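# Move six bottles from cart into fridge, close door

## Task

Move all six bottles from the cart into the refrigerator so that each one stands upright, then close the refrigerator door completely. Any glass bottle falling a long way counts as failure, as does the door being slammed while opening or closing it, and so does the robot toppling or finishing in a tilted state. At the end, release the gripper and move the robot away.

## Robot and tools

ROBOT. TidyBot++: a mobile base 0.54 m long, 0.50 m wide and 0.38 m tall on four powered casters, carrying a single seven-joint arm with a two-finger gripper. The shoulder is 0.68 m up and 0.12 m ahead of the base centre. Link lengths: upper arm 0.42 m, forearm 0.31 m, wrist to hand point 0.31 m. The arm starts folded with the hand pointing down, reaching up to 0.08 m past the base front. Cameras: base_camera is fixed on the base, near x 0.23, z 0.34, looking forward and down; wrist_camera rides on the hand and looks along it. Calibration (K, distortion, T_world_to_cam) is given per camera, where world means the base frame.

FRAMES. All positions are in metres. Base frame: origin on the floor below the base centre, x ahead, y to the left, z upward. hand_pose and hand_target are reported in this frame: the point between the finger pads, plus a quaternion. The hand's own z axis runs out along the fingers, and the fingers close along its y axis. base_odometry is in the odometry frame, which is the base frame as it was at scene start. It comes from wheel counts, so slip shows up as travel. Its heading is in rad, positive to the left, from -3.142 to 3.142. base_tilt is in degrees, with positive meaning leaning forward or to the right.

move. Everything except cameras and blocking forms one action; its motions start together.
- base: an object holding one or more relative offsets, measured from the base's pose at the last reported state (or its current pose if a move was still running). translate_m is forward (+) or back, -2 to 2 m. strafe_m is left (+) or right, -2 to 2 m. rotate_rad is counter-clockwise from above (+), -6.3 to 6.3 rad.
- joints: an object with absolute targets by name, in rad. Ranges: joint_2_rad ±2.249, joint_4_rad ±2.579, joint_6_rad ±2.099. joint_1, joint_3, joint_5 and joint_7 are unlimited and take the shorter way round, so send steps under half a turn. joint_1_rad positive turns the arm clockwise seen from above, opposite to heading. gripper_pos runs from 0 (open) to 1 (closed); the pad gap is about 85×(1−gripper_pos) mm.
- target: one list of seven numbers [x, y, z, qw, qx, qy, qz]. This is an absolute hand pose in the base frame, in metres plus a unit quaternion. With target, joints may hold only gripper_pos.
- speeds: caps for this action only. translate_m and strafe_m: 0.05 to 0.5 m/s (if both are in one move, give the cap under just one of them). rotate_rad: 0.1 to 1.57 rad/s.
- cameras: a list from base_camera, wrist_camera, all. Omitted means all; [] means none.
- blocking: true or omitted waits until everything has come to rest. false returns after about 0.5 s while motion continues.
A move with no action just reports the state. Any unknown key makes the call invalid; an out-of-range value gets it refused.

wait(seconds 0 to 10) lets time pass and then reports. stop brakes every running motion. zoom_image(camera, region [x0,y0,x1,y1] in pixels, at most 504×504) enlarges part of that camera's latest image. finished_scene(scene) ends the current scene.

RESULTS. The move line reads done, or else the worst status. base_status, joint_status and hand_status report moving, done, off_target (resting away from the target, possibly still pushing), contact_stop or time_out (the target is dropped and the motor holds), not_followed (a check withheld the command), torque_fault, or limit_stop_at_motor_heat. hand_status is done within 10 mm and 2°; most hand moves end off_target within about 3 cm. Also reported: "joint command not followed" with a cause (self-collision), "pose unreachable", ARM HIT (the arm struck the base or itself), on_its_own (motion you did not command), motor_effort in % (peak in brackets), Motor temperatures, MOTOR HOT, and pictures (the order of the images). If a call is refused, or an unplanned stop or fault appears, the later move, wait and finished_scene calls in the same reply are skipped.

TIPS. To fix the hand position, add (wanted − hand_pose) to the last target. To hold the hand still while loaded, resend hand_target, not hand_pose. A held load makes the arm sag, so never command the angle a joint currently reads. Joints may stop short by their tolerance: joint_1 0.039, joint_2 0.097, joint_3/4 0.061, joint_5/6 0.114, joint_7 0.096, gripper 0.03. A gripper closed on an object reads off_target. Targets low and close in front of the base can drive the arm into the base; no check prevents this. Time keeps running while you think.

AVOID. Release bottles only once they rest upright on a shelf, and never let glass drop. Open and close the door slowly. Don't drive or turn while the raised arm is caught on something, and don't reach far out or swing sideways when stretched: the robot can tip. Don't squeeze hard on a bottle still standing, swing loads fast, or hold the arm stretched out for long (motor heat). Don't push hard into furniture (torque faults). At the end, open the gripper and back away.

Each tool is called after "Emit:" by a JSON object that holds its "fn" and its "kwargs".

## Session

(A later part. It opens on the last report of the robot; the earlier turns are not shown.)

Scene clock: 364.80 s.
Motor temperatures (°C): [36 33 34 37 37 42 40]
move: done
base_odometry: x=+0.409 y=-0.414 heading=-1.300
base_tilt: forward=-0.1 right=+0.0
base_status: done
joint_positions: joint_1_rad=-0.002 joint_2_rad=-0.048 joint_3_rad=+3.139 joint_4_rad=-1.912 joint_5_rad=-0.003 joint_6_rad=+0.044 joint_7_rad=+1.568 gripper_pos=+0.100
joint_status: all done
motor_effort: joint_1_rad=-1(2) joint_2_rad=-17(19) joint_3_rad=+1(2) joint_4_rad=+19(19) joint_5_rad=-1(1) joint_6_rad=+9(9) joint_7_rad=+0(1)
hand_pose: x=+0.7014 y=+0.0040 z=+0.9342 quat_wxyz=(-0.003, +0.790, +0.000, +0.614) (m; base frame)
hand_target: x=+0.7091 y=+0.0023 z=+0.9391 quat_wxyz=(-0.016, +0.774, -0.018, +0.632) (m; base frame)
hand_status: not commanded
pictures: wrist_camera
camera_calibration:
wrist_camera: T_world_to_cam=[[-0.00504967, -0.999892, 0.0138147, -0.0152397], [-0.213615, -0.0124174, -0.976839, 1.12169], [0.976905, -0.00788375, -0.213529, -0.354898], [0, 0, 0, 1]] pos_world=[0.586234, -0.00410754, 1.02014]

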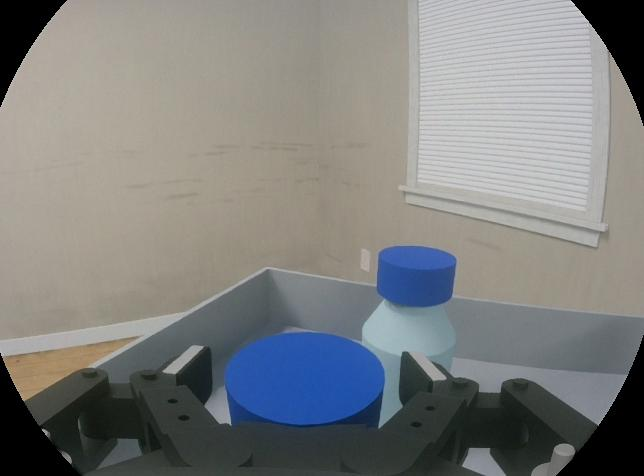

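Emit:
{"fn": "move", "kwargs": {"joints": {"gripper_pos": 0.6}, "cameras": ["wrist_camera"]}}

Scene clock: 394.53 s.
Motor temperatures (°C): [36 33 34 36 37 42 40]
move: off_target
base_odometry: x=+0.409 y=-0.414 heading=-1.300
base_tilt: forward=-0.1 right=+0.0
base_status: not commanded
joint_positions: joint_1_rad=-0.002 joint_2_rad=-0.048 joint_3_rad=+3.139 joint_4_rad=-1.912 joint_5_rad=-0.003 joint_6_rad=+0.044 joint_7_rad=+1.568 gripper_pos=+0.421
joint_status: gripper_pos off_target (ended at +0.421, target +0.600)
motor_effort: joint_1_rad=-1(1) joint_2_rad=-17(18) joint_3_rad=+1(1) joint_4_rad=+18(19) joint_5_rad=+0(1) joint_6_rad=+8(9) joint_7_rad=+1(2)
hand_pose: x=+0.7015 y=+0.0040 z=+0.9343 quat_wxyz=(-0.003, +0.790, +0.000, +0.614) (m; base frame)
hand_target: x=+0.7091 y=+0.0023 z=+0.9391 quat_wxyz=(-0.016, +0.774, -0.018, +0.632) (m; base frame)
hand_status: not commanded
pictures: wrist_camera
camera_calibration:
wrist_camera: T_world_to_cam=[[-0.00505461, -0.999892, 0.013812, -0.015235], [-0.213318, -0.0124161, -0.976904, 1.12163], [0.97697, -0.00788421, -0.213232, -0.355225], [0, 0, 0, 1]] pos_world=[0.586232, -0.00410769, 1.02019]

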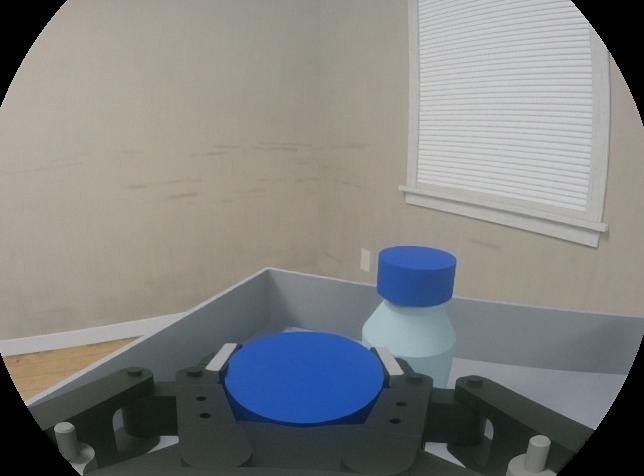

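Emit:
{"fn": "move", "kwargs": {"joints": {"joint_1_rad": 0, "joint_2_rad": -0.116, "joint_3_rad": 3.14, "joint_4_rad": -1.55, "joint_5_rad": 0, "joint_6_rad": -0.32, "joint_7_rad": 1.522, "gripper_pos": 0.6}, "cameras": ["wrist_camera"]}}

Emit:
{"fn": "move", "kwargs": {"base": {"translate_m": -0.27}, "joints": {"joint_2_rad": 0.003, "joint_4_rad": -1.14, "joint_6_rad": -0.68, "gripper_pos": 0.6}, "speeds": {"translate_m": 0.4}}}

Scene clock: 401.73 s.
Motor temperatures (°C): [36 33 34 36 37 42 40]
move: off_target
base_odometry: x=+0.409 y=-0.414 heading=-1.300
base_tilt: forward=-0.2 right=+0.1
base_status: not commanded
joint_positions: joint_1_rad=-0.002 joint_2_rad=-0.079 joint_3_rad=+3.139 joint_4_rad=-1.608 joint_5_rad=-0.003 joint_6_rad=-0.236 joint_7_rad=+1.568 gripper_pos=+0.421
joint_status: gripper_pos off_target (ended at +0.421, target +0.600); the others done
motor_effort: joint_1_rad=+0(2) joint_2_rad=-20(22) joint_3_rad=+1(2) joint_4_rad=+22(24) joint_5_rad=-1(2) joint_6_rad=+11(13) joint_7_rad=+1(2)
hand_pose: x=+0.7055 y=+0.0043 z=+1.0539 quat_wxyz=(-0.003, +0.773, +0.000, +0.635) (m; base frame)
hand_target: x=+0.6878 y=+0.0023 z=+1.0859 quat_wxyz=(-0.016, +0.769, -0.018, +0.639) (m; base frame)
hand_status: not commanded
pictures: wrist_camera
camera_calibration:
wrist_camera: T_world_to_cam=[[-0.00505868, -0.999899, 0.0132723, -0.016007], [-0.159754, -0.0122939, -0.98708, 1.21222], [0.987144, -0.00711361, -0.159675, -0.397253], [0, 0, 0, 1]] pos_world=[0.585721, -0.00392843, 1.13334]

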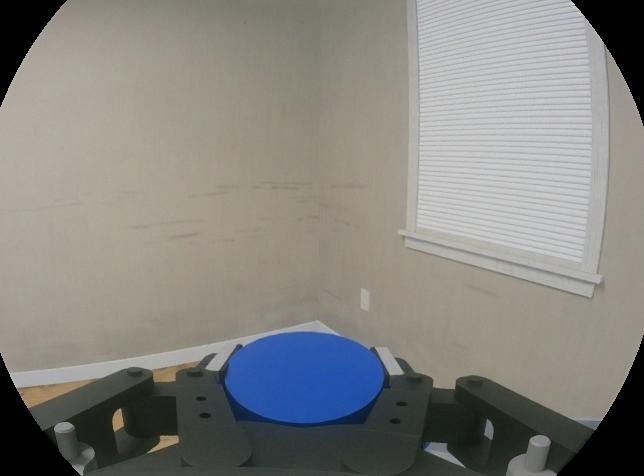

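Scene clock: 403.83 s.
Motor temperatures (°C): [36 33 34 36 37 42 40]
move: off_target
base_odometry: x=+0.336 y=-0.153 heading=-1.300
base_tilt: forward=-0.2 right=+0.1
base_status: done
joint_positions: joint_1_rad=-0.002 joint_2_rad=-0.006 joint_3_rad=+3.139 joint_4_rad=-1.196 joint_5_rad=-0.003 joint_6_rad=-0.596 joint_7_rad=+1.568 gripper_pos=+0.421
joint_status: gripper_pos off_target (ended at +0.421, target +0.600); the others done
motor_effort: joint_1_rad=+0(1) joint_2_rad=-22(25) joint_3_rad=+1(2) joint_4_rad=+21(24) joint_5_rad=-1(1) joint_6_rad=+12(13) joint_7_rad=+1(2)
hand_pose: x=+0.7122 y=+0.0045 z=+1.1529 quat_wxyz=(-0.003, +0.779, +0.000, +0.627) (m; base frame)
hand_target: x=+0.7077 y=+0.0023 z=+1.1553 quat_wxyz=(-0.015, +0.790, -0.019, +0.612) (m; base frame)
hand_status: not commanded
pictures: base_camera, wrist_camera
camera_calibration:
wrist_camera: T_world_to_cam=[[-0.00388244, -0.999902, 0.0134715, -0.0181344], [-0.179974, -0.0125529, -0.983591, 1.32147], [0.983664, -0.00624325, -0.179908, -0.362315], [0, 0, 0, 1]] pos_world=[0.594157, -0.00380631, 1.23485]

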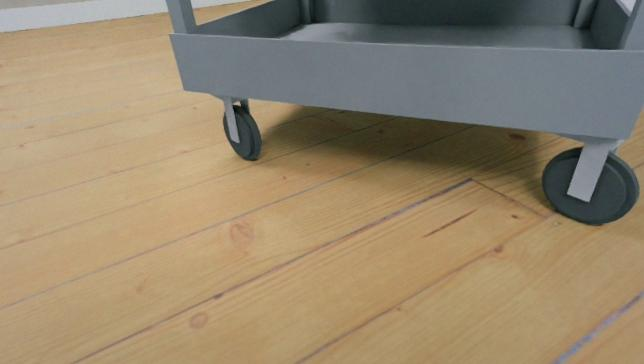

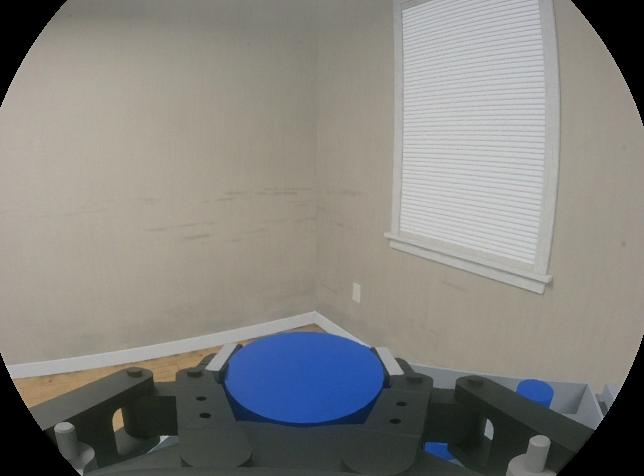

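Emit:
{"fn": "move", "kwargs": {"base": {"translate_m": -0.203, "strafe_m": 0.102, "rotate_rad": 2.06}, "speeds": {"translate_m": 0.4, "rotate_rad": 0.8}}}

Scene clock: 428.13 s.
Motor temperatures (°C): [36 33 34 37 37 42 40]
move: done
base_odometry: x=+0.380 y=+0.069 heading=+0.760
base_tilt: forward=-0.1 right=+0.1
base_status: done
joint_positions: joint_1_rad=-0.003 joint_2_rad=+0.004 joint_3_rad=+3.140 joint_4_rad=-1.196 joint_5_rad=-0.003 joint_6_rad=-0.598 joint_7_rad=+1.568 gripper_pos=+0.421
joint_status: not commanded
motor_effort: joint_1_rad=-1(4) joint_2_rad=-22(26) joint_3_rad=+1(4) joint_4_rad=+21(22) joint_5_rad=-1(2) joint_6_rad=+11(12) joint_7_rad=+0(1)
hand_pose: x=+0.7167 y=+0.0042 z=+1.1465 quat_wxyz=(-0.003, +0.783, +0.000, +0.622) (m; base frame)
hand_target: x=+0.7077 y=+0.0023 z=+1.1553 quat_wxyz=(-0.015, +0.790, -0.019, +0.612) (m; base frame)
hand_status: not commanded
pictures: base_camera, wrist_camera
camera_calibration:
wrist_camera: T_world_to_cam=[[-0.00430604, -0.999899, 0.0135515, -0.0181572], [-0.191568, -0.0124758, -0.9814, 1.32173], [0.98147, -0.00682198, -0.191495, -0.353049], [0, 0, 0, 1]] pos_world=[0.59963, -0.00407424, 1.22978]

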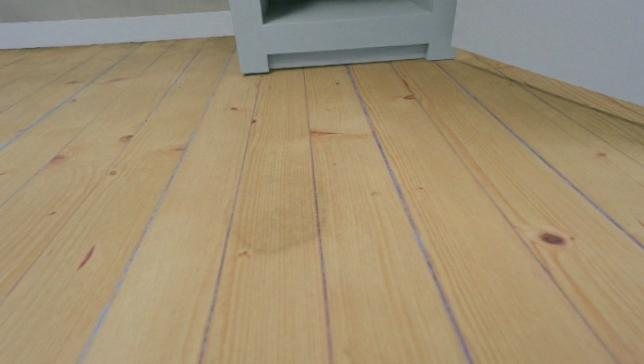

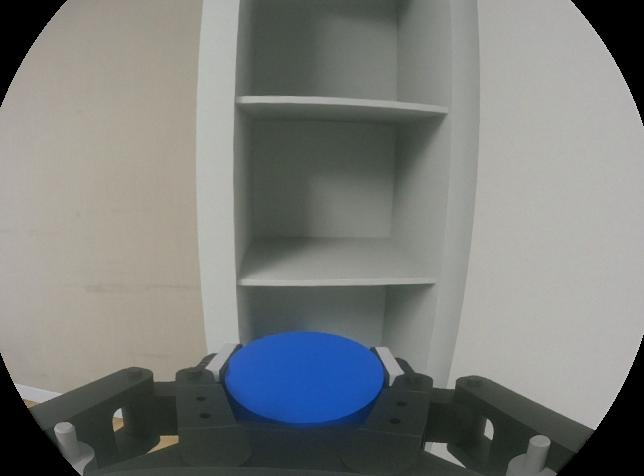

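Emit:
{"fn": "zoom_image", "kwargs": {"camera": "base_camera", "region": [220, 40, 300, 85]}}

Emit:
{"fn": "zoom_image", "kwargs": {"camera": "base_camera", "region": [400, 25, 480, 70]}}

Scaled by 6.300.

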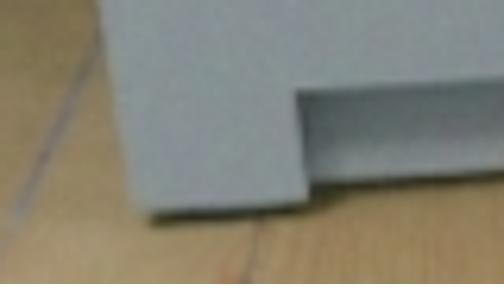

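Scaled by 6.300.

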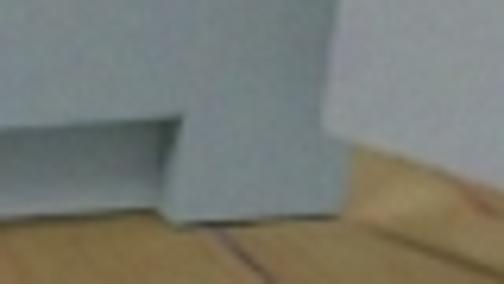

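Emit:
{"fn": "move", "kwargs": {"base": {"translate_m": 0.949, "strafe_m": 0.019, "rotate_rad": 0.02}, "speeds": {"translate_m": 0.3}, "joints": {"joint_4_rad": -1.267, "joint_6_rad": -0.443, "gripper_pos": 0.6}}}

Scene clock: 490.03 s.
Motor temperatures (°C): [36 34 34 37 37 42 40]
move: off_target
base_odometry: x=+1.055 y=+0.737 heading=+0.781
base_tilt: forward=-0.2 right=+0.1
base_status: done
joint_positions: joint_1_rad=-0.003 joint_2_rad=+0.016 joint_3_rad=+3.140 joint_4_rad=-1.271 joint_5_rad=-0.003 joint_6_rad=-0.530 joint_7_rad=+1.568 gripper_pos=+0.421
joint_status: gripper_pos off_target (ended at +0.421, target +0.600); the others done
motor_effort: joint_1_rad=-1(3) joint_2_rad=-23(27) joint_3_rad=+1(3) joint_4_rad=+22(24) joint_5_rad=+0(1) joint_6_rad=+11(13) joint_7_rad=+1(2)
hand_pose: x=+0.7293 y=+0.0044 z=+1.1151 quat_wxyz=(-0.003, +0.788, +0.000, +0.615) (m; base frame)
hand_target: x=+0.7286 y=+0.0023 z=+1.1516 quat_wxyz=(-0.016, +0.755, -0.018, +0.655) (m; base frame)
hand_status: not commanded
pictures: base_camera, wrist_camera
camera_calibration:
wrist_camera: T_world_to_cam=[[-0.00393508, -0.999899, 0.013623, -0.0178553], [-0.209454, -0.0124968, -0.977739, 1.30229], [0.97781, -0.00670088, -0.209384, -0.348769], [0, 0, 0, 1]] pos_world=[0.613731, -0.00391613, 1.20052]

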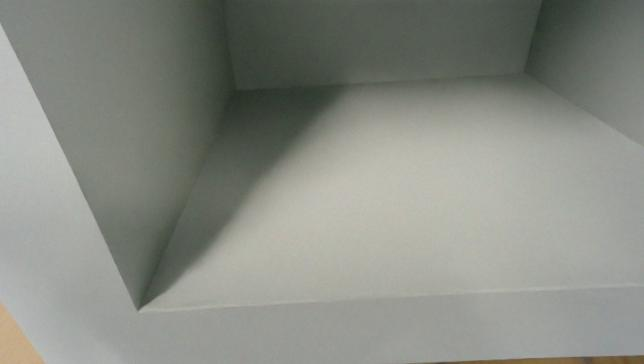

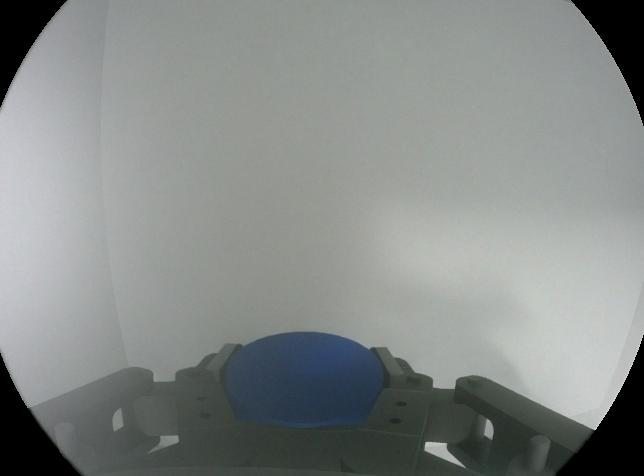

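Emit:
{"fn": "move", "kwargs": {"joints": {"joint_4_rad": -1.385, "joint_6_rad": -0.325, "gripper_pos": 0.6}, "cameras": []}}

Emit:
{"fn": "move", "kwargs": {"joints": {"joint_4_rad": -1.41, "joint_6_rad": -0.305, "gripper_pos": 0.6}, "cameras": []}}

Emit:
{"fn": "move", "kwargs": {"joints": {"joint_4_rad": -1.425, "joint_6_rad": -0.29, "gripper_pos": 0.6}, "cameras": ["wrist_camera"]}}

Scene clock: 498.13 s.
Motor temperatures (°C): [36 34 34 37 37 42 40]
move: off_target
base_odometry: x=+1.055 y=+0.737 heading=+0.781
base_tilt: forward=-0.2 right=+0.1
base_status: not commanded
joint_positions: joint_1_rad=-0.003 joint_2_rad=+0.016 joint_3_rad=+3.140 joint_4_rad=-1.375 joint_5_rad=-0.003 joint_6_rad=-0.426 joint_7_rad=+1.568 gripper_pos=+0.421
joint_status: gripper_pos off_target (ended at +0.421, target +0.600); the others done
motor_effort: joint_1_rad=+0(1) joint_2_rad=-22(25) joint_3_rad=+1(1) joint_4_rad=+21(23) joint_5_rad=-1(1) joint_6_rad=+11(12) joint_7_rad=+1(1)
hand_pose: x=+0.7368 y=+0.0043 z=+1.0826 quat_wxyz=(-0.003, +0.789, +0.000, +0.615) (m; base frame)
hand_target: x=+0.7375 y=+0.0023 z=+1.1156 quat_wxyz=(-0.016, +0.755, -0.018, +0.655) (m; base frame)
hand_status: not commanded
pictures: none
No camera images: "cameras" was empty.

Scene clock: 498.73 s.
Motor temperatures (°C): [36 34 34 37 37 42 40]
move: off_target
base_odometry: x=+1.055 y=+0.737 heading=+0.781
base_tilt: forward=-0.2 right=+0.1
base_status: not commanded
joint_positions: joint_1_rad=-0.003 joint_2_rad=+0.015 joint_3_rad=+3.140 joint_4_rad=-1.391 joint_5_rad=-0.003 joint_6_rad=-0.395 joint_7_rad=+1.568 gripper_pos=+0.421
joint_status: gripper_pos off_target (ended at +0.421, target +0.600); the others done
motor_effort: joint_1_rad=+0(1) joint_2_rad=-21(22) joint_3_rad=+2(2) joint_4_rad=+20(21) joint_5_rad=+0(1) joint_6_rad=+9(11) joint_7_rad=+1(1)
hand_pose: x=+0.7386 y=+0.0043 z=+1.0829 quat_wxyz=(-0.003, +0.784, +0.000, +0.621) (m; base frame)
hand_target: x=+0.7386 y=+0.0023 z=+1.1063 quat_wxyz=(-0.016, +0.757, -0.018, +0.653) (m; base frame)
hand_status: not commanded
pictures: none
No camera images: "cameras" was empty.

Scene clock: 499.27 s.
Motor temperatures (°C): [36 34 34 37 37 42 40]
move: off_target
base_odometry: x=+1.055 y=+0.737 heading=+0.781
base_tilt: forward=-0.1 right=+0.0
base_status: not commanded
joint_positions: joint_1_rad=-0.003 joint_2_rad=+0.015 joint_3_rad=+3.140 joint_4_rad=-1.401 joint_5_rad=-0.003 joint_6_rad=-0.375 joint_7_rad=+1.568 gripper_pos=+0.421
joint_status: gripper_pos off_target (ended at +0.421, target +0.600); the others done
motor_effort: joint_1_rad=+0(1) joint_2_rad=-19(20) joint_3_rad=+1(2) joint_4_rad=+19(20) joint_5_rad=+0(1) joint_6_rad=+9(11) joint_7_rad=+1(2)
hand_pose: x=+0.7396 y=+0.0043 z=+1.0831 quat_wxyz=(-0.003, +0.780, +0.000, +0.625) (m; base frame)
hand_target: x=+0.7393 y=+0.0023 z=+1.1016 quat_wxyz=(-0.016, +0.757, -0.018, +0.653) (m; base frame)
hand_status: not commanded
pictures: wrist_camera
camera_calibration:
wrist_camera: T_world_to_cam=[[-0.00467949, -0.9999, 0.0133163, -0.016566], [-0.184376, -0.0122254, -0.98278, 1.26011], [0.982845, -0.0070541, -0.1843, -0.396404], [0, 0, 0, 1]] pos_world=[0.62186, -0.00395526, 1.16557]

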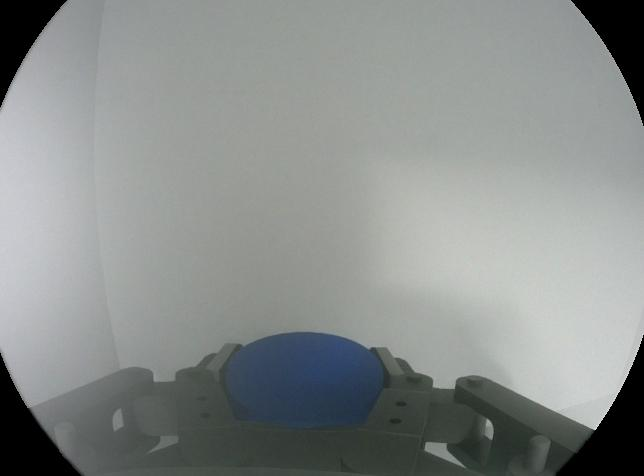

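Emit:
{"fn": "move", "kwargs": {"joints": {"gripper_pos": 0.0}, "cameras": ["wrist_camera"]}}

Scene clock: 506.47 s.
Motor temperatures (°C): [36 34 34 37 37 42 40]
move: done
base_odometry: x=+1.055 y=+0.737 heading=+0.781
base_tilt: forward=-0.1 right=+0.1
base_status: not commanded
joint_positions: joint_1_rad=-0.003 joint_2_rad=+0.015 joint_3_rad=+3.140 joint_4_rad=-1.402 joint_5_rad=-0.003 joint_6_rad=-0.374 joint_7_rad=+1.568 gripper_pos=+0.000
joint_status: all done
motor_effort: joint_1_rad=+0(1) joint_2_rad=-20(21) joint_3_rad=+1(1) joint_4_rad=+19(19) joint_5_rad=+1(1) joint_6_rad=+9(9) joint_7_rad=+0(1)
hand_pose: x=+0.7396 y=+0.0043 z=+1.0826 quat_wxyz=(-0.003, +0.781, +0.000, +0.625) (m; base frame)
hand_target: x=+0.7393 y=+0.0023 z=+1.1016 quat_wxyz=(-0.016, +0.757, -0.018, +0.653) (m; base frame)
hand_status: not commanded
pictures: wrist_camera
camera_calibration:
wrist_camera: T_world_to_cam=[[-0.00467122, -0.9999, 0.0133221, -0.0165721], [-0.185032, -0.012228, -0.982656, 1.25998], [0.982721, -0.00705522, -0.184956, -0.395691], [0, 0, 0, 1]] pos_world=[0.621914, -0.00395514, 1.16517]

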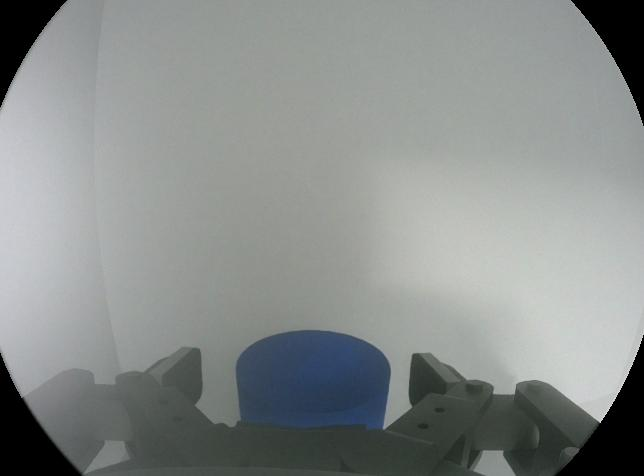

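Emit:
{"fn": "move", "kwargs": {"base": {"translate_m": -0.75}, "speeds": {"translate_m": 0.4}, "cameras": ["wrist_camera"]}}

Emit:
{"fn": "move", "kwargs": {"base": {"translate_m": -0.227, "strafe_m": -0.486, "rotate_rad": -2.504}, "speeds": {"translate_m": 0.45, "rotate_rad": 1.0}, "joints": {"joint_2_rad": -0.35, "joint_4_rad": -1.75, "joint_6_rad": -0.35}, "cameras": ["base_camera"]}}

Emit:
{"fn": "move", "kwargs": {"joints": {"joint_1_rad": 0, "joint_2_rad": 0.08, "joint_3_rad": 3.14, "joint_4_rad": -1.798, "joint_5_rad": 0, "joint_6_rad": 0.126, "joint_7_rad": 1.522, "gripper_pos": 0.05}}}

Scene clock: 549.80 s.
Motor temperatures (°C): [36 34 34 37 37 42 40]
move: done
base_odometry: x=+0.522 y=+0.209 heading=+0.781
base_tilt: forward=-0.2 right=+0.0
base_status: done
joint_positions: joint_1_rad=-0.002 joint_2_rad=+0.004 joint_3_rad=+3.140 joint_4_rad=-1.406 joint_5_rad=-0.003 joint_6_rad=-0.372 joint_7_rad=+1.568 gripper_pos=+0.000
joint_status: not commanded
motor_effort: joint_1_rad=+0(4) joint_2_rad=-20(25) joint_3_rad=+1(3) joint_4_rad=+19(20) joint_5_rad=+0(1) joint_6_rad=+8(9) joint_7_rad=+1(1)
hand_pose: x=+0.7355 y=+0.0038 z=+1.0879 quat_wxyz=(-0.003, +0.778, +0.000, +0.629) (m; base frame)
hand_target: x=+0.7393 y=+0.0023 z=+1.1016 quat_wxyz=(-0.016, +0.757, -0.018, +0.653) (m; base frame)
hand_status: not commanded
pictures: wrist_camera
camera_calibration:
wrist_camera: T_world_to_cam=[[-0.00557343, -0.999897, 0.0132498, -0.016402], [-0.17535, -0.0120675, -0.984432, 1.25917], [0.98449, -0.00781002, -0.175264, -0.402565], [0, 0, 0, 1]] pos_world=[0.617025, -0.00434933, 1.16923]

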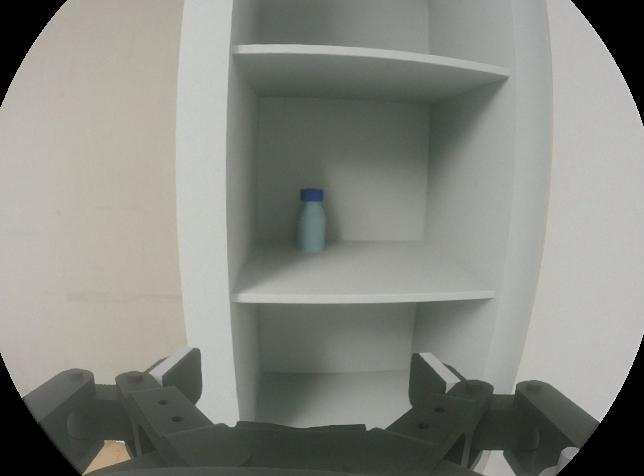

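Scene clock: 553.33 s.
Motor temperatures (°C): [36 34 34 37 37 42 40]
move: done
base_odometry: x=+0.703 y=-0.296 heading=-1.723
base_tilt: forward=-0.2 right=+0.1
base_status: done
joint_positions: joint_1_rad=-0.006 joint_2_rad=-0.337 joint_3_rad=+3.137 joint_4_rad=-1.727 joint_5_rad=-0.003 joint_6_rad=-0.372 joint_7_rad=+1.568 gripper_pos=+0.000
joint_status: all done
motor_effort: joint_1_rad=-1(4) joint_2_rad=-9(22) joint_3_rad=+1(5) joint_4_rad=+19(20) joint_5_rad=+0(1) joint_6_rad=+8(10) joint_7_rad=+1(1)
hand_pose: x=+0.5946 y=+0.0073 z=+1.0761 quat_wxyz=(-0.005, +0.771, +0.003, +0.636) (m; base frame)
hand_target: x=+0.5908 y=+0.0023 z=+1.0750 quat_wxyz=(-0.016, +0.767, -0.018, +0.641) (m; base frame)
hand_status: not commanded
pictures: base_camera

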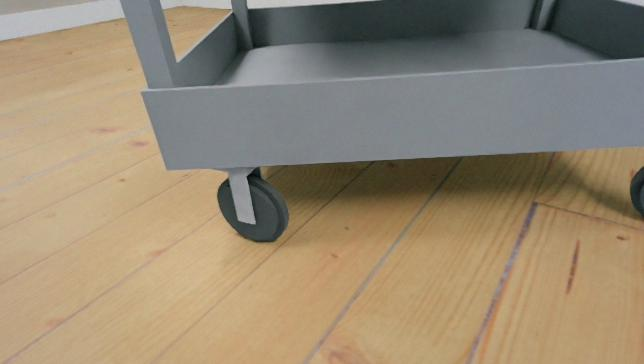

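Scene clock: 555.20 s.
Motor temperatures (°C): [36 34 34 37 37 42 40]
move: done
base_odometry: x=+0.703 y=-0.296 heading=-1.723
base_tilt: forward=-0.2 right=+0.1
base_status: not commanded
joint_positions: joint_1_rad=-0.006 joint_2_rad=+0.061 joint_3_rad=+3.137 joint_4_rad=-1.781 joint_5_rad=-0.003 joint_6_rad=+0.038 joint_7_rad=+1.568 gripper_pos=+0.050
joint_status: all done
motor_effort: joint_1_rad=+0(1) joint_2_rad=-21(24) joint_3_rad=+1(2) joint_4_rad=+18(20) joint_5_rad=-1(1) joint_6_rad=+8(10) joint_7_rad=+1(2)
hand_pose: x=+0.7503 y=+0.0081 z=+0.9458 quat_wxyz=(-0.005, +0.785, +0.002, +0.620) (m; base frame)
hand_target: x=+0.7584 y=+0.0023 z=+0.9501 quat_wxyz=(-0.016, +0.768, -0.018, +0.640) (m; base frame)
hand_status: not commanded
pictures: base_camera, wrist_camera
camera_calibration:
wrist_camera: T_world_to_cam=[[0.000992405, -0.999912, 0.0132292, -0.0150658], [-0.197241, -0.013165, -0.980267, 1.13451], [0.980355, -0.00163651, -0.197236, -0.418143], [0, 0, 0, 1]] pos_world=[0.633714, -0.000812916, 1.02985]

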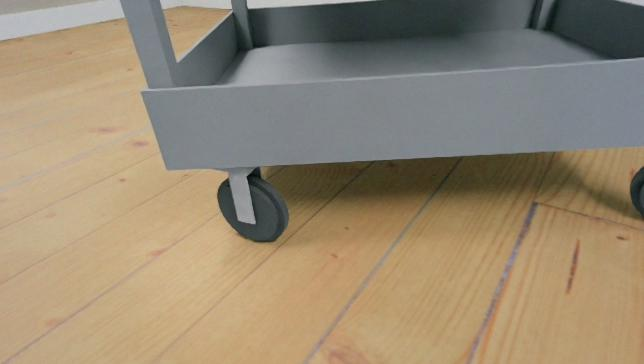

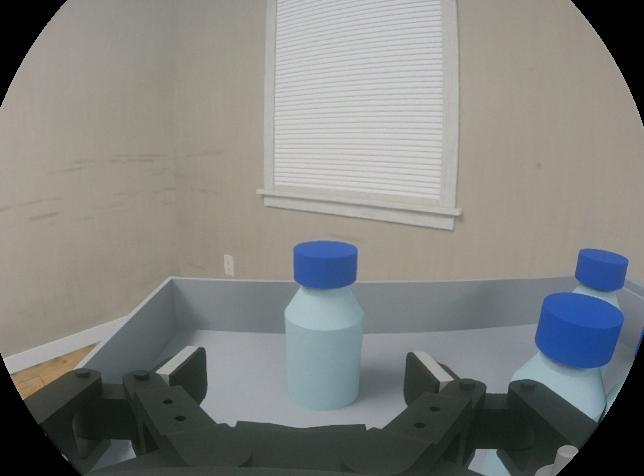

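Emit:
{"fn": "zoom_image", "kwargs": {"camera": "wrist_camera", "region": [265, 225, 385, 305]}}

Scaled by 4.200.

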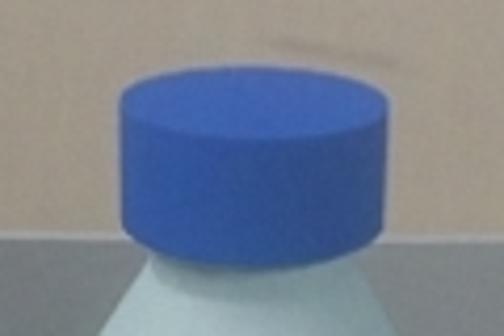

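Emit:
{"fn": "move", "kwargs": {"base": {"translate_m": 0.190, "strafe_m": -0.011}, "speeds": {"translate_m": 0.2}, "joints": {"joint_4_rad": -1.81, "gripper_pos": 0.07}, "cameras": ["wrist_camera"]}}

Scene clock: 585.20 s.
Motor temperatures (°C): [36 34 34 37 37 42 40]
move: done
base_odometry: x=+0.664 y=-0.482 heading=-1.723
base_tilt: forward=-0.2 right=+0.0
base_status: done
joint_positions: joint_1_rad=-0.006 joint_2_rad=+0.062 joint_3_rad=+3.137 joint_4_rad=-1.793 joint_5_rad=-0.003 joint_6_rad=+0.042 joint_7_rad=+1.568 gripper_pos=+0.070
joint_status: all done
motor_effort: joint_1_rad=-1(1) joint_2_rad=-21(24) joint_3_rad=+1(2) joint_4_rad=+19(19) joint_5_rad=+0(1) joint_6_rad=+8(10) joint_7_rad=+0(2)
hand_pose: x=+0.7491 y=+0.0081 z=+0.9390 quat_wxyz=(-0.005, +0.787, +0.002, +0.617) (m; base frame)
hand_target: x=+0.7566 y=+0.0023 z=+0.9428 quat_wxyz=(-0.016, +0.772, -0.018, +0.635) (m; base frame)
hand_status: not commanded
pictures: wrist_camera
camera_calibration:
wrist_camera: T_world_to_cam=[[0.00110244, -0.999911, 0.0133128, -0.015151], [-0.206063, -0.0132543, -0.978449, 1.13243], [0.978538, -0.00166461, -0.20606, -0.408723], [0, 0, 0, 1]] pos_world=[0.63332, -0.000820545, 1.024]

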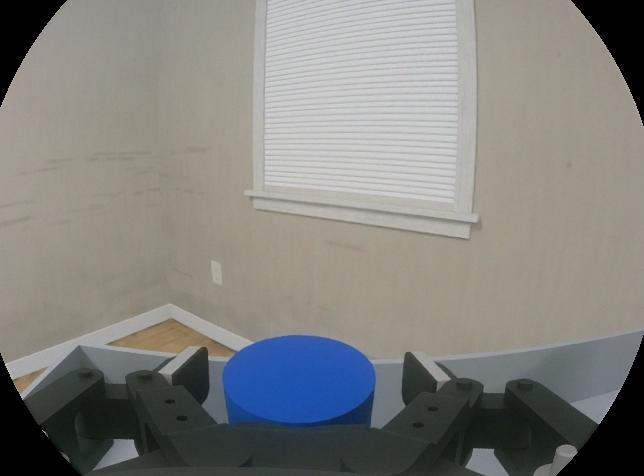

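Emit:
{"fn": "move", "kwargs": {"base": {"translate_m": 0.003, "strafe_m": 0.003}, "joints": {"joint_4_rad": -1.82}, "cameras": []}}

Emit:
{"fn": "move", "kwargs": {"joints": {"gripper_pos": 0.6}, "cameras": ["wrist_camera"]}}

Scene clock: 597.87 s.
Motor temperatures (°C): [36 34 34 36 37 42 40]
move: done
base_odometry: x=+0.666 y=-0.486 heading=-1.724
base_tilt: forward=-0.1 right=+0.1
base_status: done
joint_positions: joint_1_rad=-0.005 joint_2_rad=+0.063 joint_3_rad=+3.137 joint_4_rad=-1.800 joint_5_rad=-0.003 joint_6_rad=+0.043 joint_7_rad=+1.568 gripper_pos=+0.070
joint_status: all done
motor_effort: joint_1_rad=-1(4) joint_2_rad=-21(25) joint_3_rad=+1(4) joint_4_rad=+18(19) joint_5_rad=+0(1) joint_6_rad=+8(9) joint_7_rad=+1(1)
hand_pose: x=+0.7481 y=+0.0077 z=+0.9341 quat_wxyz=(-0.005, +0.790, +0.002, +0.613) (m; base frame)
hand_target: x=+0.7550 y=+0.0023 z=+0.9368 quat_wxyz=(-0.016, +0.775, -0.018, +0.632) (m; base frame)
hand_status: not commanded
pictures: none
No camera images: "cameras" was empty.

Scene clock: 598.70 s.
Motor temperatures (°C): [36 34 34 36 37 42 40]
move: off_target
base_odometry: x=+0.666 y=-0.486 heading=-1.724
base_tilt: forward=-0.2 right=+0.1
base_status: not commanded
joint_positions: joint_1_rad=-0.005 joint_2_rad=+0.063 joint_3_rad=+3.137 joint_4_rad=-1.800 joint_5_rad=-0.003 joint_6_rad=+0.043 joint_7_rad=+1.568 gripper_pos=+0.422
joint_status: gripper_pos off_target (ended at +0.422, target +0.600)
motor_effort: joint_1_rad=+0(1) joint_2_rad=-21(21) joint_3_rad=+1(2) joint_4_rad=+18(19) joint_5_rad=+0(1) joint_6_rad=+8(9) joint_7_rad=+0(1)
hand_pose: x=+0.7481 y=+0.0077 z=+0.9343 quat_wxyz=(-0.005, +0.790, +0.002, +0.614) (m; base frame)
hand_target: x=+0.7550 y=+0.0023 z=+0.9368 quat_wxyz=(-0.016, +0.775, -0.018, +0.632) (m; base frame)
hand_status: not commanded
pictures: wrist_camera
camera_calibration:
wrist_camera: T_world_to_cam=[[0.000639909, -0.99991, 0.0133861, -0.015171], [-0.21313, -0.0132149, -0.976934, 1.13148], [0.977024, -0.00222784, -0.21312, -0.400956], [0, 0, 0, 1]] pos_world=[0.632906, -0.00111045, 1.02013]

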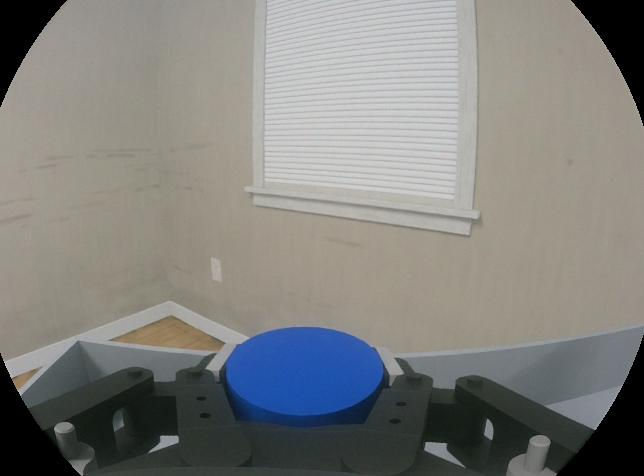

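Emit:
{"fn": "move", "kwargs": {"joints": {"joint_1_rad": 0, "joint_2_rad": 0.0, "joint_3_rad": 3.14, "joint_4_rad": -1.434, "joint_5_rad": 0, "joint_6_rad": -0.32, "joint_7_rad": 1.522, "gripper_pos": 0.6}, "cameras": []}}

Emit:
{"fn": "move", "kwargs": {"base": {"translate_m": -0.506, "strafe_m": -0.3675, "rotate_rad": 2.505}, "joints": {"joint_2_rad": 0.003, "joint_4_rad": -1.14, "joint_6_rad": -0.68, "gripper_pos": 0.6}, "speeds": {"translate_m": 0.4, "rotate_rad": 0.8}}}

Scene clock: 614.17 s.
Motor temperatures (°C): [36 34 34 36 37 42 40]
move: off_target
base_odometry: x=+0.666 y=-0.486 heading=-1.723
base_tilt: forward=-0.2 right=+0.1
base_status: not commanded
joint_positions: joint_1_rad=-0.005 joint_2_rad=+0.040 joint_3_rad=+3.137 joint_4_rad=-1.492 joint_5_rad=-0.003 joint_6_rad=-0.235 joint_7_rad=+1.568 gripper_pos=+0.422
joint_status: gripper_pos off_target (ended at +0.422, target +0.600); the others done
motor_effort: joint_1_rad=+0(1) joint_2_rad=-24(27) joint_3_rad=+1(2) joint_4_rad=+22(24) joint_5_rad=+0(1) joint_6_rad=+11(13) joint_7_rad=+1(2)
hand_pose: x=+0.7551 y=+0.0080 z=+1.0537 quat_wxyz=(-0.005, +0.773, +0.002, +0.634) (m; base frame)
hand_target: x=+0.7365 y=+0.0023 z=+1.0887 quat_wxyz=(-0.016, +0.769, -0.018, +0.639) (m; base frame)
hand_status: not commanded
pictures: none
No camera images: "cameras" was empty.

Scene clock: 618.20 s.
Motor temperatures (°C): [36 34 34 36 37 42 40]
move: off_target
base_odometry: x=+0.380 y=+0.070 heading=+0.781
base_tilt: forward=-0.2 right=+0.1
base_status: done
joint_positions: joint_1_rad=-0.005 joint_2_rad=+0.036 joint_3_rad=+3.137 joint_4_rad=-1.199 joint_5_rad=-0.003 joint_6_rad=-0.597 joint_7_rad=+1.568 gripper_pos=+0.422
joint_status: gripper_pos off_target (ended at +0.422, target +0.600); the others done
motor_effort: joint_1_rad=+0(4) joint_2_rad=-23(30) joint_3_rad=+1(4) joint_4_rad=+21(24) joint_5_rad=-1(2) joint_6_rad=+11(13) joint_7_rad=+1(1)
hand_pose: x=+0.7318 y=+0.0076 z=+1.1252 quat_wxyz=(-0.005, +0.793, +0.002, +0.609) (m; base frame)
hand_target: x=+0.7077 y=+0.0023 z=+1.1553 quat_wxyz=(-0.015, +0.790, -0.019, +0.612) (m; base frame)
hand_status: not commanded
pictures: base_camera, wrist_camera
camera_calibration:
wrist_camera: T_world_to_cam=[[0.00171269, -0.999905, 0.0136601, -0.0189439], [-0.225184, -0.0136949, -0.97422, 1.32029], [0.974315, -0.0014075, -0.225186, -0.328784], [0, 0, 0, 1]] pos_world=[0.61768, -0.00132354, 1.21248]

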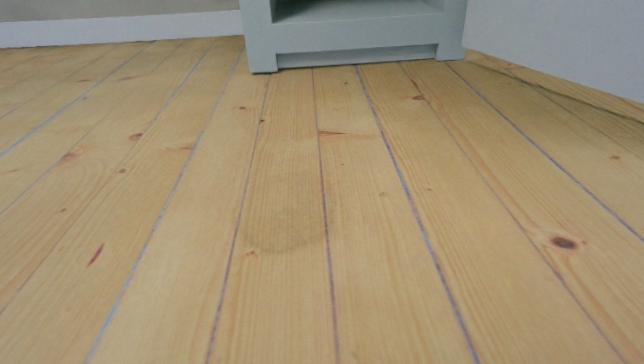

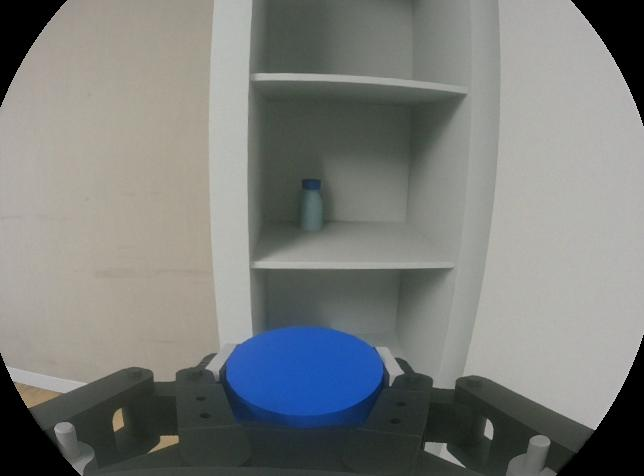

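Emit:
{"fn": "move", "kwargs": {"base": {"translate_m": 0.836, "strafe_m": 0.002}, "speeds": {"translate_m": 0.3}, "joints": {"joint_2_rad": -0.025, "joint_4_rad": -1.267, "joint_6_rad": -0.443, "gripper_pos": 0.6}}}

Scene clock: 637.37 s.
Motor temperatures (°C): [36 34 34 37 37 42 40]
move: off_target
base_odometry: x=+0.972 y=+0.661 heading=+0.782
base_tilt: forward=-0.2 right=+0.0
base_status: done
joint_positions: joint_1_rad=-0.005 joint_2_rad=+0.003 joint_3_rad=+3.137 joint_4_rad=-1.268 joint_5_rad=-0.003 joint_6_rad=-0.528 joint_7_rad=+1.568 gripper_pos=+0.422
joint_status: gripper_pos off_target (ended at +0.422, target +0.600); the others done
motor_effort: joint_1_rad=-1(2) joint_2_rad=-22(27) joint_3_rad=+1(2) joint_4_rad=+21(23) joint_5_rad=+1(1) joint_6_rad=+11(13) joint_7_rad=+1(1)
hand_pose: x=+0.7238 y=+0.0075 z=+1.1253 quat_wxyz=(-0.005, +0.783, +0.002, +0.622) (m; base frame)
hand_target: x=+0.7152 y=+0.0023 z=+1.1685 quat_wxyz=(-0.017, +0.746, -0.018, +0.665) (m; base frame)
hand_status: not commanded
pictures: base_camera, wrist_camera
camera_calibration:
wrist_camera: T_world_to_cam=[[0.00107462, -0.999909, 0.0134815, -0.0183224], [-0.191721, -0.0134374, -0.981358, 1.30246], [0.981449, -0.0015301, -0.191718, -0.363788], [0, 0, 0, 1]] pos_world=[0.606767, -0.00137567, 1.20868]

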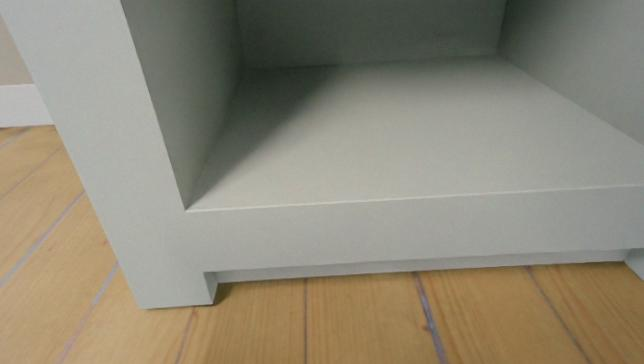

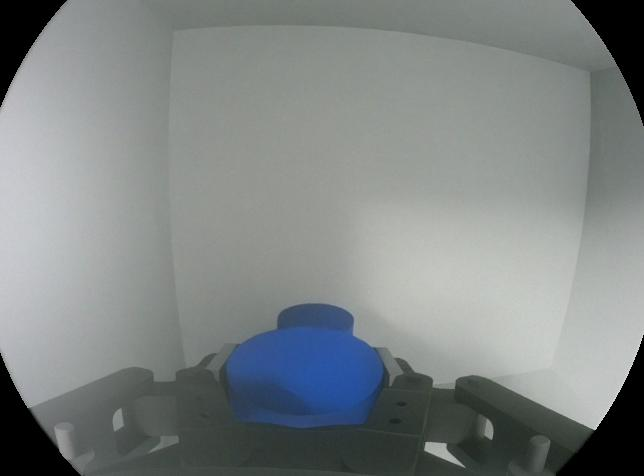

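Emit:
{"fn": "move", "kwargs": {"joints": {"joint_4_rad": -1.40, "joint_6_rad": -0.33, "gripper_pos": 0.6}, "cameras": []}}

Emit:
{"fn": "move", "kwargs": {"joints": {"joint_4_rad": -1.425, "joint_6_rad": -0.315, "gripper_pos": 0.6}, "cameras": []}}

Scene clock: 644.73 s.
Motor temperatures (°C): [36 34 34 37 37 42 40]
move: off_target
base_odometry: x=+0.972 y=+0.661 heading=+0.782
base_tilt: forward=-0.1 right=+0.1
base_status: not commanded
joint_positions: joint_1_rad=-0.005 joint_2_rad=+0.002 joint_3_rad=+3.137 joint_4_rad=-1.388 joint_5_rad=-0.003 joint_6_rad=-0.430 joint_7_rad=+1.568 gripper_pos=+0.422
joint_status: gripper_pos off_target (ended at +0.422, target +0.600); the others done
motor_effort: joint_1_rad=-1(1) joint_2_rad=-22(24) joint_3_rad=+1(1) joint_4_rad=+21(23) joint_5_rad=-1(1) joint_6_rad=+10(11) joint_7_rad=+1(1)
hand_pose: x=+0.7307 y=+0.0075 z=+1.0819 quat_wxyz=(-0.005, +0.790, +0.002, +0.613) (m; base frame)
hand_target: x=+0.7253 y=+0.0023 z=+1.1220 quat_wxyz=(-0.017, +0.753, -0.018, +0.658) (m; base frame)
hand_status: not commanded
pictures: none
No camera images: "cameras" was empty.

Scene clock: 645.33 s.
Motor temperatures (°C): [36 34 34 37 37 42 40]
move: off_target
base_odometry: x=+0.972 y=+0.661 heading=+0.782
base_tilt: forward=-0.2 right=+0.0
base_status: not commanded
joint_positions: joint_1_rad=-0.005 joint_2_rad=-0.002 joint_3_rad=+3.137 joint_4_rad=-1.406 joint_5_rad=-0.003 joint_6_rad=-0.405 joint_7_rad=+1.568 gripper_pos=+0.422
joint_status: gripper_pos off_target (ended at +0.422, target +0.600); the others done
motor_effort: joint_1_rad=-1(1) joint_2_rad=-19(21) joint_3_rad=+1(2) joint_4_rad=+20(21) joint_5_rad=+1(1) joint_6_rad=+9(10) joint_7_rad=+1(1)
hand_pose: x=+0.7304 y=+0.0075 z=+1.0820 quat_wxyz=(-0.005, +0.786, +0.002, +0.619) (m; base frame)
hand_target: x=+0.7263 y=+0.0023 z=+1.1111 quat_wxyz=(-0.016, +0.756, -0.018, +0.654) (m; base frame)
hand_status: not commanded
pictures: none
No camera images: "cameras" was empty.

Emit:
{"fn": "move", "kwargs": {"joints": {"gripper_pos": 0.0}, "cameras": ["wrist_camera"]}}

Emit:
{"fn": "move", "kwargs": {"base": {"translate_m": -0.5}, "speeds": {"translate_m": 0.4}, "cameras": ["wrist_camera"]}}

Emit:
{"fn": "move", "kwargs": {"base": {"translate_m": -0.289, "strafe_m": -0.297, "rotate_rad": -2.597}, "speeds": {"translate_m": 0.45, "rotate_rad": 1.0}, "joints": {"joint_2_rad": -0.35, "joint_4_rad": -1.75, "joint_6_rad": -0.35}, "cameras": ["base_camera"]}}

Emit:
{"fn": "move", "kwargs": {"joints": {"joint_1_rad": 0, "joint_2_rad": 0.08, "joint_3_rad": 3.14, "joint_4_rad": -1.798, "joint_5_rad": 0, "joint_6_rad": 0.126, "joint_7_rad": 1.522, "gripper_pos": 0.2}}}

Scene clock: 673.07 s.
Motor temperatures (°C): [36 34 34 37 37 42 40]
move: done
base_odometry: x=+0.972 y=+0.661 heading=+0.782
base_tilt: forward=-0.2 right=+0.1
base_status: not commanded
joint_positions: joint_1_rad=-0.005 joint_2_rad=-0.002 joint_3_rad=+3.137 joint_4_rad=-1.406 joint_5_rad=-0.003 joint_6_rad=-0.400 joint_7_rad=+1.568 gripper_pos=+0.000
joint_status: all done
motor_effort: joint_1_rad=-1(1) joint_2_rad=-19(20) joint_3_rad=+1(2) joint_4_rad=+19(20) joint_5_rad=-1(1) joint_6_rad=+9(9) joint_7_rad=+1(2)
hand_pose: x=+0.7308 y=+0.0075 z=+1.0835 quat_wxyz=(-0.005, +0.784, +0.002, +0.621) (m; base frame)
hand_target: x=+0.7263 y=+0.0023 z=+1.1111 quat_wxyz=(-0.016, +0.756, -0.018, +0.654) (m; base frame)
hand_status: not commanded
pictures: wrist_camera
camera_calibration:
wrist_camera: T_world_to_cam=[[0.000808446, -0.999909, 0.0134692, -0.0175738], [-0.196233, -0.0133659, -0.980466, 1.26502], [0.980557, -0.00185044, -0.196226, -0.37311], [0, 0, 0, 1]] pos_world=[0.614109, -0.00135444, 1.16733]

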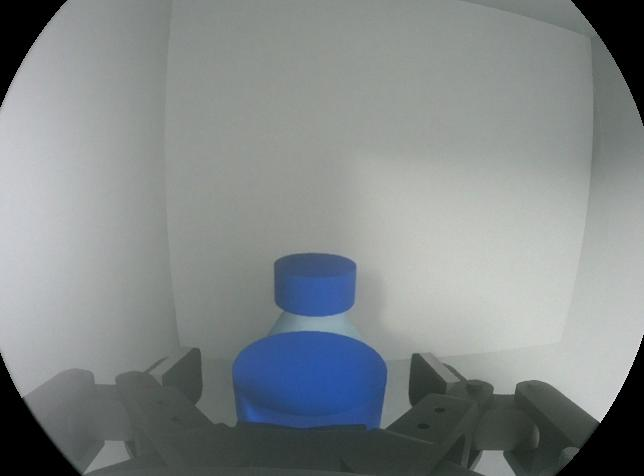

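Scene clock: 675.33 s.
Motor temperatures (°C): [36 34 34 36 37 42 40]
move: done
base_odometry: x=+0.617 y=+0.308 heading=+0.783
base_tilt: forward=-0.2 right=+0.0
base_status: done
joint_positions: joint_1_rad=-0.004 joint_2_rad=-0.023 joint_3_rad=+3.137 joint_4_rad=-1.407 joint_5_rad=-0.003 joint_6_rad=-0.396 joint_7_rad=+1.568 gripper_pos=+0.000
joint_status: not commanded
motor_effort: joint_1_rad=-1(6) joint_2_rad=-19(25) joint_3_rad=+1(4) joint_4_rad=+19(20) joint_5_rad=+0(1) joint_6_rad=+9(9) joint_7_rad=+1(1)
hand_pose: x=+0.7228 y=+0.0064 z=+1.0959 quat_wxyz=(-0.004, +0.777, +0.001, +0.629) (m; base frame)
hand_target: x=+0.7263 y=+0.0023 z=+1.1111 quat_wxyz=(-0.016, +0.756, -0.018, +0.654) (m; base frame)
hand_status: not commanded
pictures: wrist_camera
camera_calibration:
wrist_camera: T_world_to_cam=[[-0.00125965, -0.99991, 0.0133532, -0.0172228], [-0.174519, -0.0129285, -0.984569, 1.26446], [0.984653, -0.0035706, -0.174487, -0.389645], [0, 0, 0, 1]] pos_world=[0.604315, -0.00226495, 1.17719]

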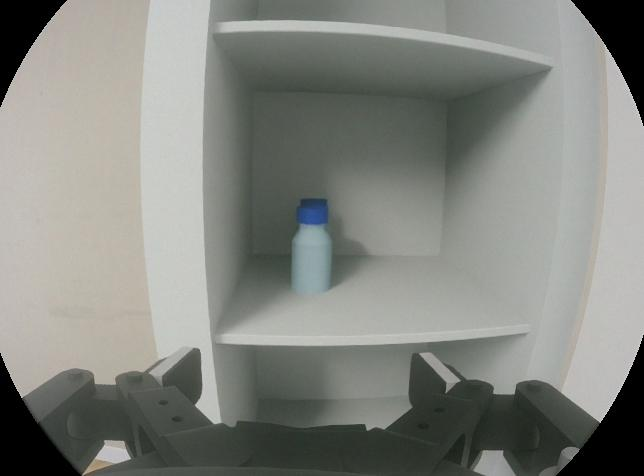

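Scene clock: 678.93 s.
Motor temperatures (°C): [36 34 34 36 37 42 40]
move: done
base_odometry: x=+0.622 y=-0.106 heading=-1.814
base_tilt: forward=-0.2 right=+0.1
base_status: done
joint_positions: joint_1_rad=-0.006 joint_2_rad=-0.337 joint_3_rad=+3.136 joint_4_rad=-1.727 joint_5_rad=-0.003 joint_6_rad=-0.396 joint_7_rad=+1.568 gripper_pos=+0.000
joint_status: all done
motor_effort: joint_1_rad=-1(3) joint_2_rad=-8(22) joint_3_rad=+2(5) joint_4_rad=+19(20) joint_5_rad=-1(1) joint_6_rad=+9(9) joint_7_rad=+1(1)
hand_pose: x=+0.5929 y=+0.0075 z=+1.0689 quat_wxyz=(-0.005, +0.779, +0.003, +0.627) (m; base frame)
hand_target: x=+0.5908 y=+0.0023 z=+1.0750 quat_wxyz=(-0.016, +0.767, -0.018, +0.641) (m; base frame)
hand_status: not commanded
pictures: base_camera

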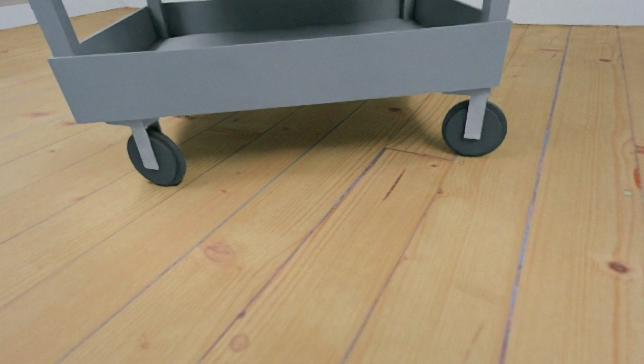

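Scene clock: 680.80 s.
Motor temperatures (°C): [36 34 34 36 37 42 40]
move: done
base_odometry: x=+0.622 y=-0.106 heading=-1.814
base_tilt: forward=-0.1 right=+0.1
base_status: not commanded
joint_positions: joint_1_rad=-0.006 joint_2_rad=+0.061 joint_3_rad=+3.136 joint_4_rad=-1.781 joint_5_rad=-0.003 joint_6_rad=+0.038 joint_7_rad=+1.568 gripper_pos=+0.200
joint_status: all done
motor_effort: joint_1_rad=-1(2) joint_2_rad=-21(23) joint_3_rad=+1(2) joint_4_rad=+18(20) joint_5_rad=+1(1) joint_6_rad=+9(10) joint_7_rad=+1(2)
hand_pose: x=+0.7503 y=+0.0083 z=+0.9458 quat_wxyz=(-0.005, +0.785, +0.002, +0.620) (m; base frame)
hand_target: x=+0.7584 y=+0.0023 z=+0.9501 quat_wxyz=(-0.016, +0.768, -0.018, +0.640) (m; base frame)
hand_status: not commanded
pictures: base_camera, wrist_camera
camera_calibration:
wrist_camera: T_world_to_cam=[[0.0013461, -0.999912, 0.0131945, -0.0150849], [-0.197382, -0.0132006, -0.980238, 1.13452], [0.980326, -0.00128488, -0.197383, -0.417996], [0, 0, 0, 1]] pos_world=[0.633727, -0.000644305, 1.02979]

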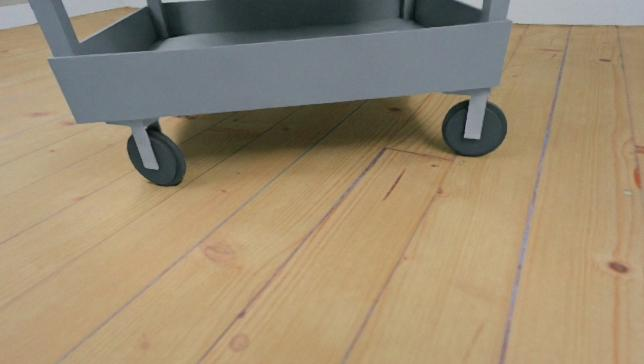

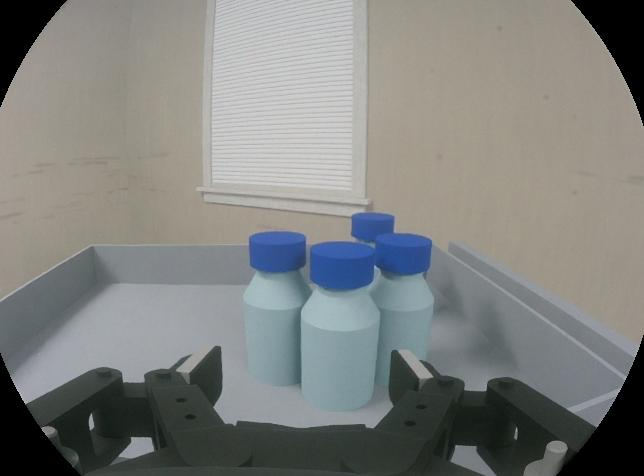

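Emit:
{"fn": "zoom_image", "kwargs": {"camera": "wrist_camera", "region": [230, 200, 450, 310]}}

Scaled by 2.291.

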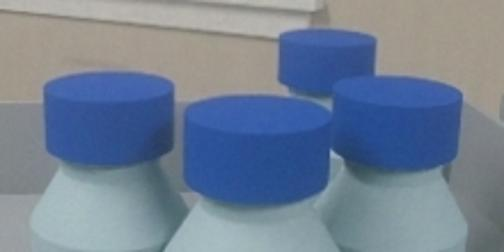

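Emit:
{"fn": "move", "kwargs": {"base": {"translate_m": 0.13, "strafe_m": -0.024}, "speeds": {"translate_m": 0.2}, "joints": {"joint_4_rad": -1.81, "gripper_pos": 0.22}, "cameras": ["wrist_camera"]}}

Scene clock: 705.23 s.
Motor temperatures (°C): [36 34 34 36 37 42 40]
move: done
base_odometry: x=+0.567 y=-0.227 heading=-1.815
base_tilt: forward=-0.1 right=+0.0
base_status: done
joint_positions: joint_1_rad=-0.006 joint_2_rad=+0.063 joint_3_rad=+3.136 joint_4_rad=-1.793 joint_5_rad=-0.003 joint_6_rad=+0.042 joint_7_rad=+1.568 gripper_pos=+0.220
joint_status: all done
motor_effort: joint_1_rad=+0(1) joint_2_rad=-21(24) joint_3_rad=+1(2) joint_4_rad=+18(19) joint_5_rad=+0(2) joint_6_rad=+9(10) joint_7_rad=+1(1)
hand_pose: x=+0.7492 y=+0.0083 z=+0.9386 quat_wxyz=(-0.005, +0.787, +0.002, +0.616) (m; base frame)
hand_target: x=+0.7566 y=+0.0023 z=+0.9428 quat_wxyz=(-0.016, +0.772, -0.018, +0.635) (m; base frame)
hand_status: not commanded
pictures: wrist_camera
camera_calibration:
wrist_camera: T_world_to_cam=[[0.00146255, -0.999911, 0.0132797, -0.015172], [-0.206692, -0.0132952, -0.978316, 1.1324], [0.978405, -0.00131396, -0.206693, -0.408208], [0, 0, 0, 1]] pos_world=[0.633473, -0.000651482, 1.02367]

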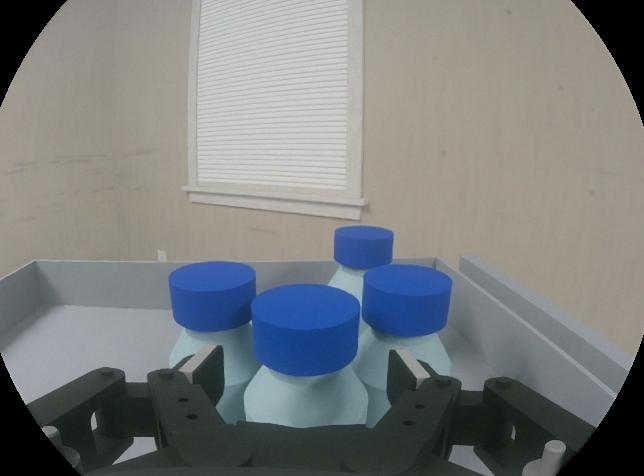

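Emit:
{"fn": "zoom_image", "kwargs": {"camera": "wrist_camera", "region": [160, 250, 460, 400]}}

Scaled by 1.680.

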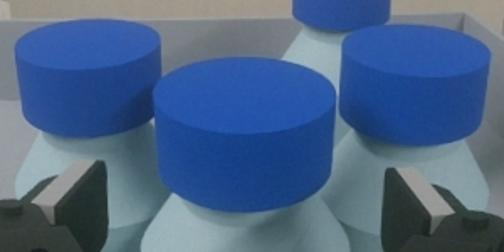

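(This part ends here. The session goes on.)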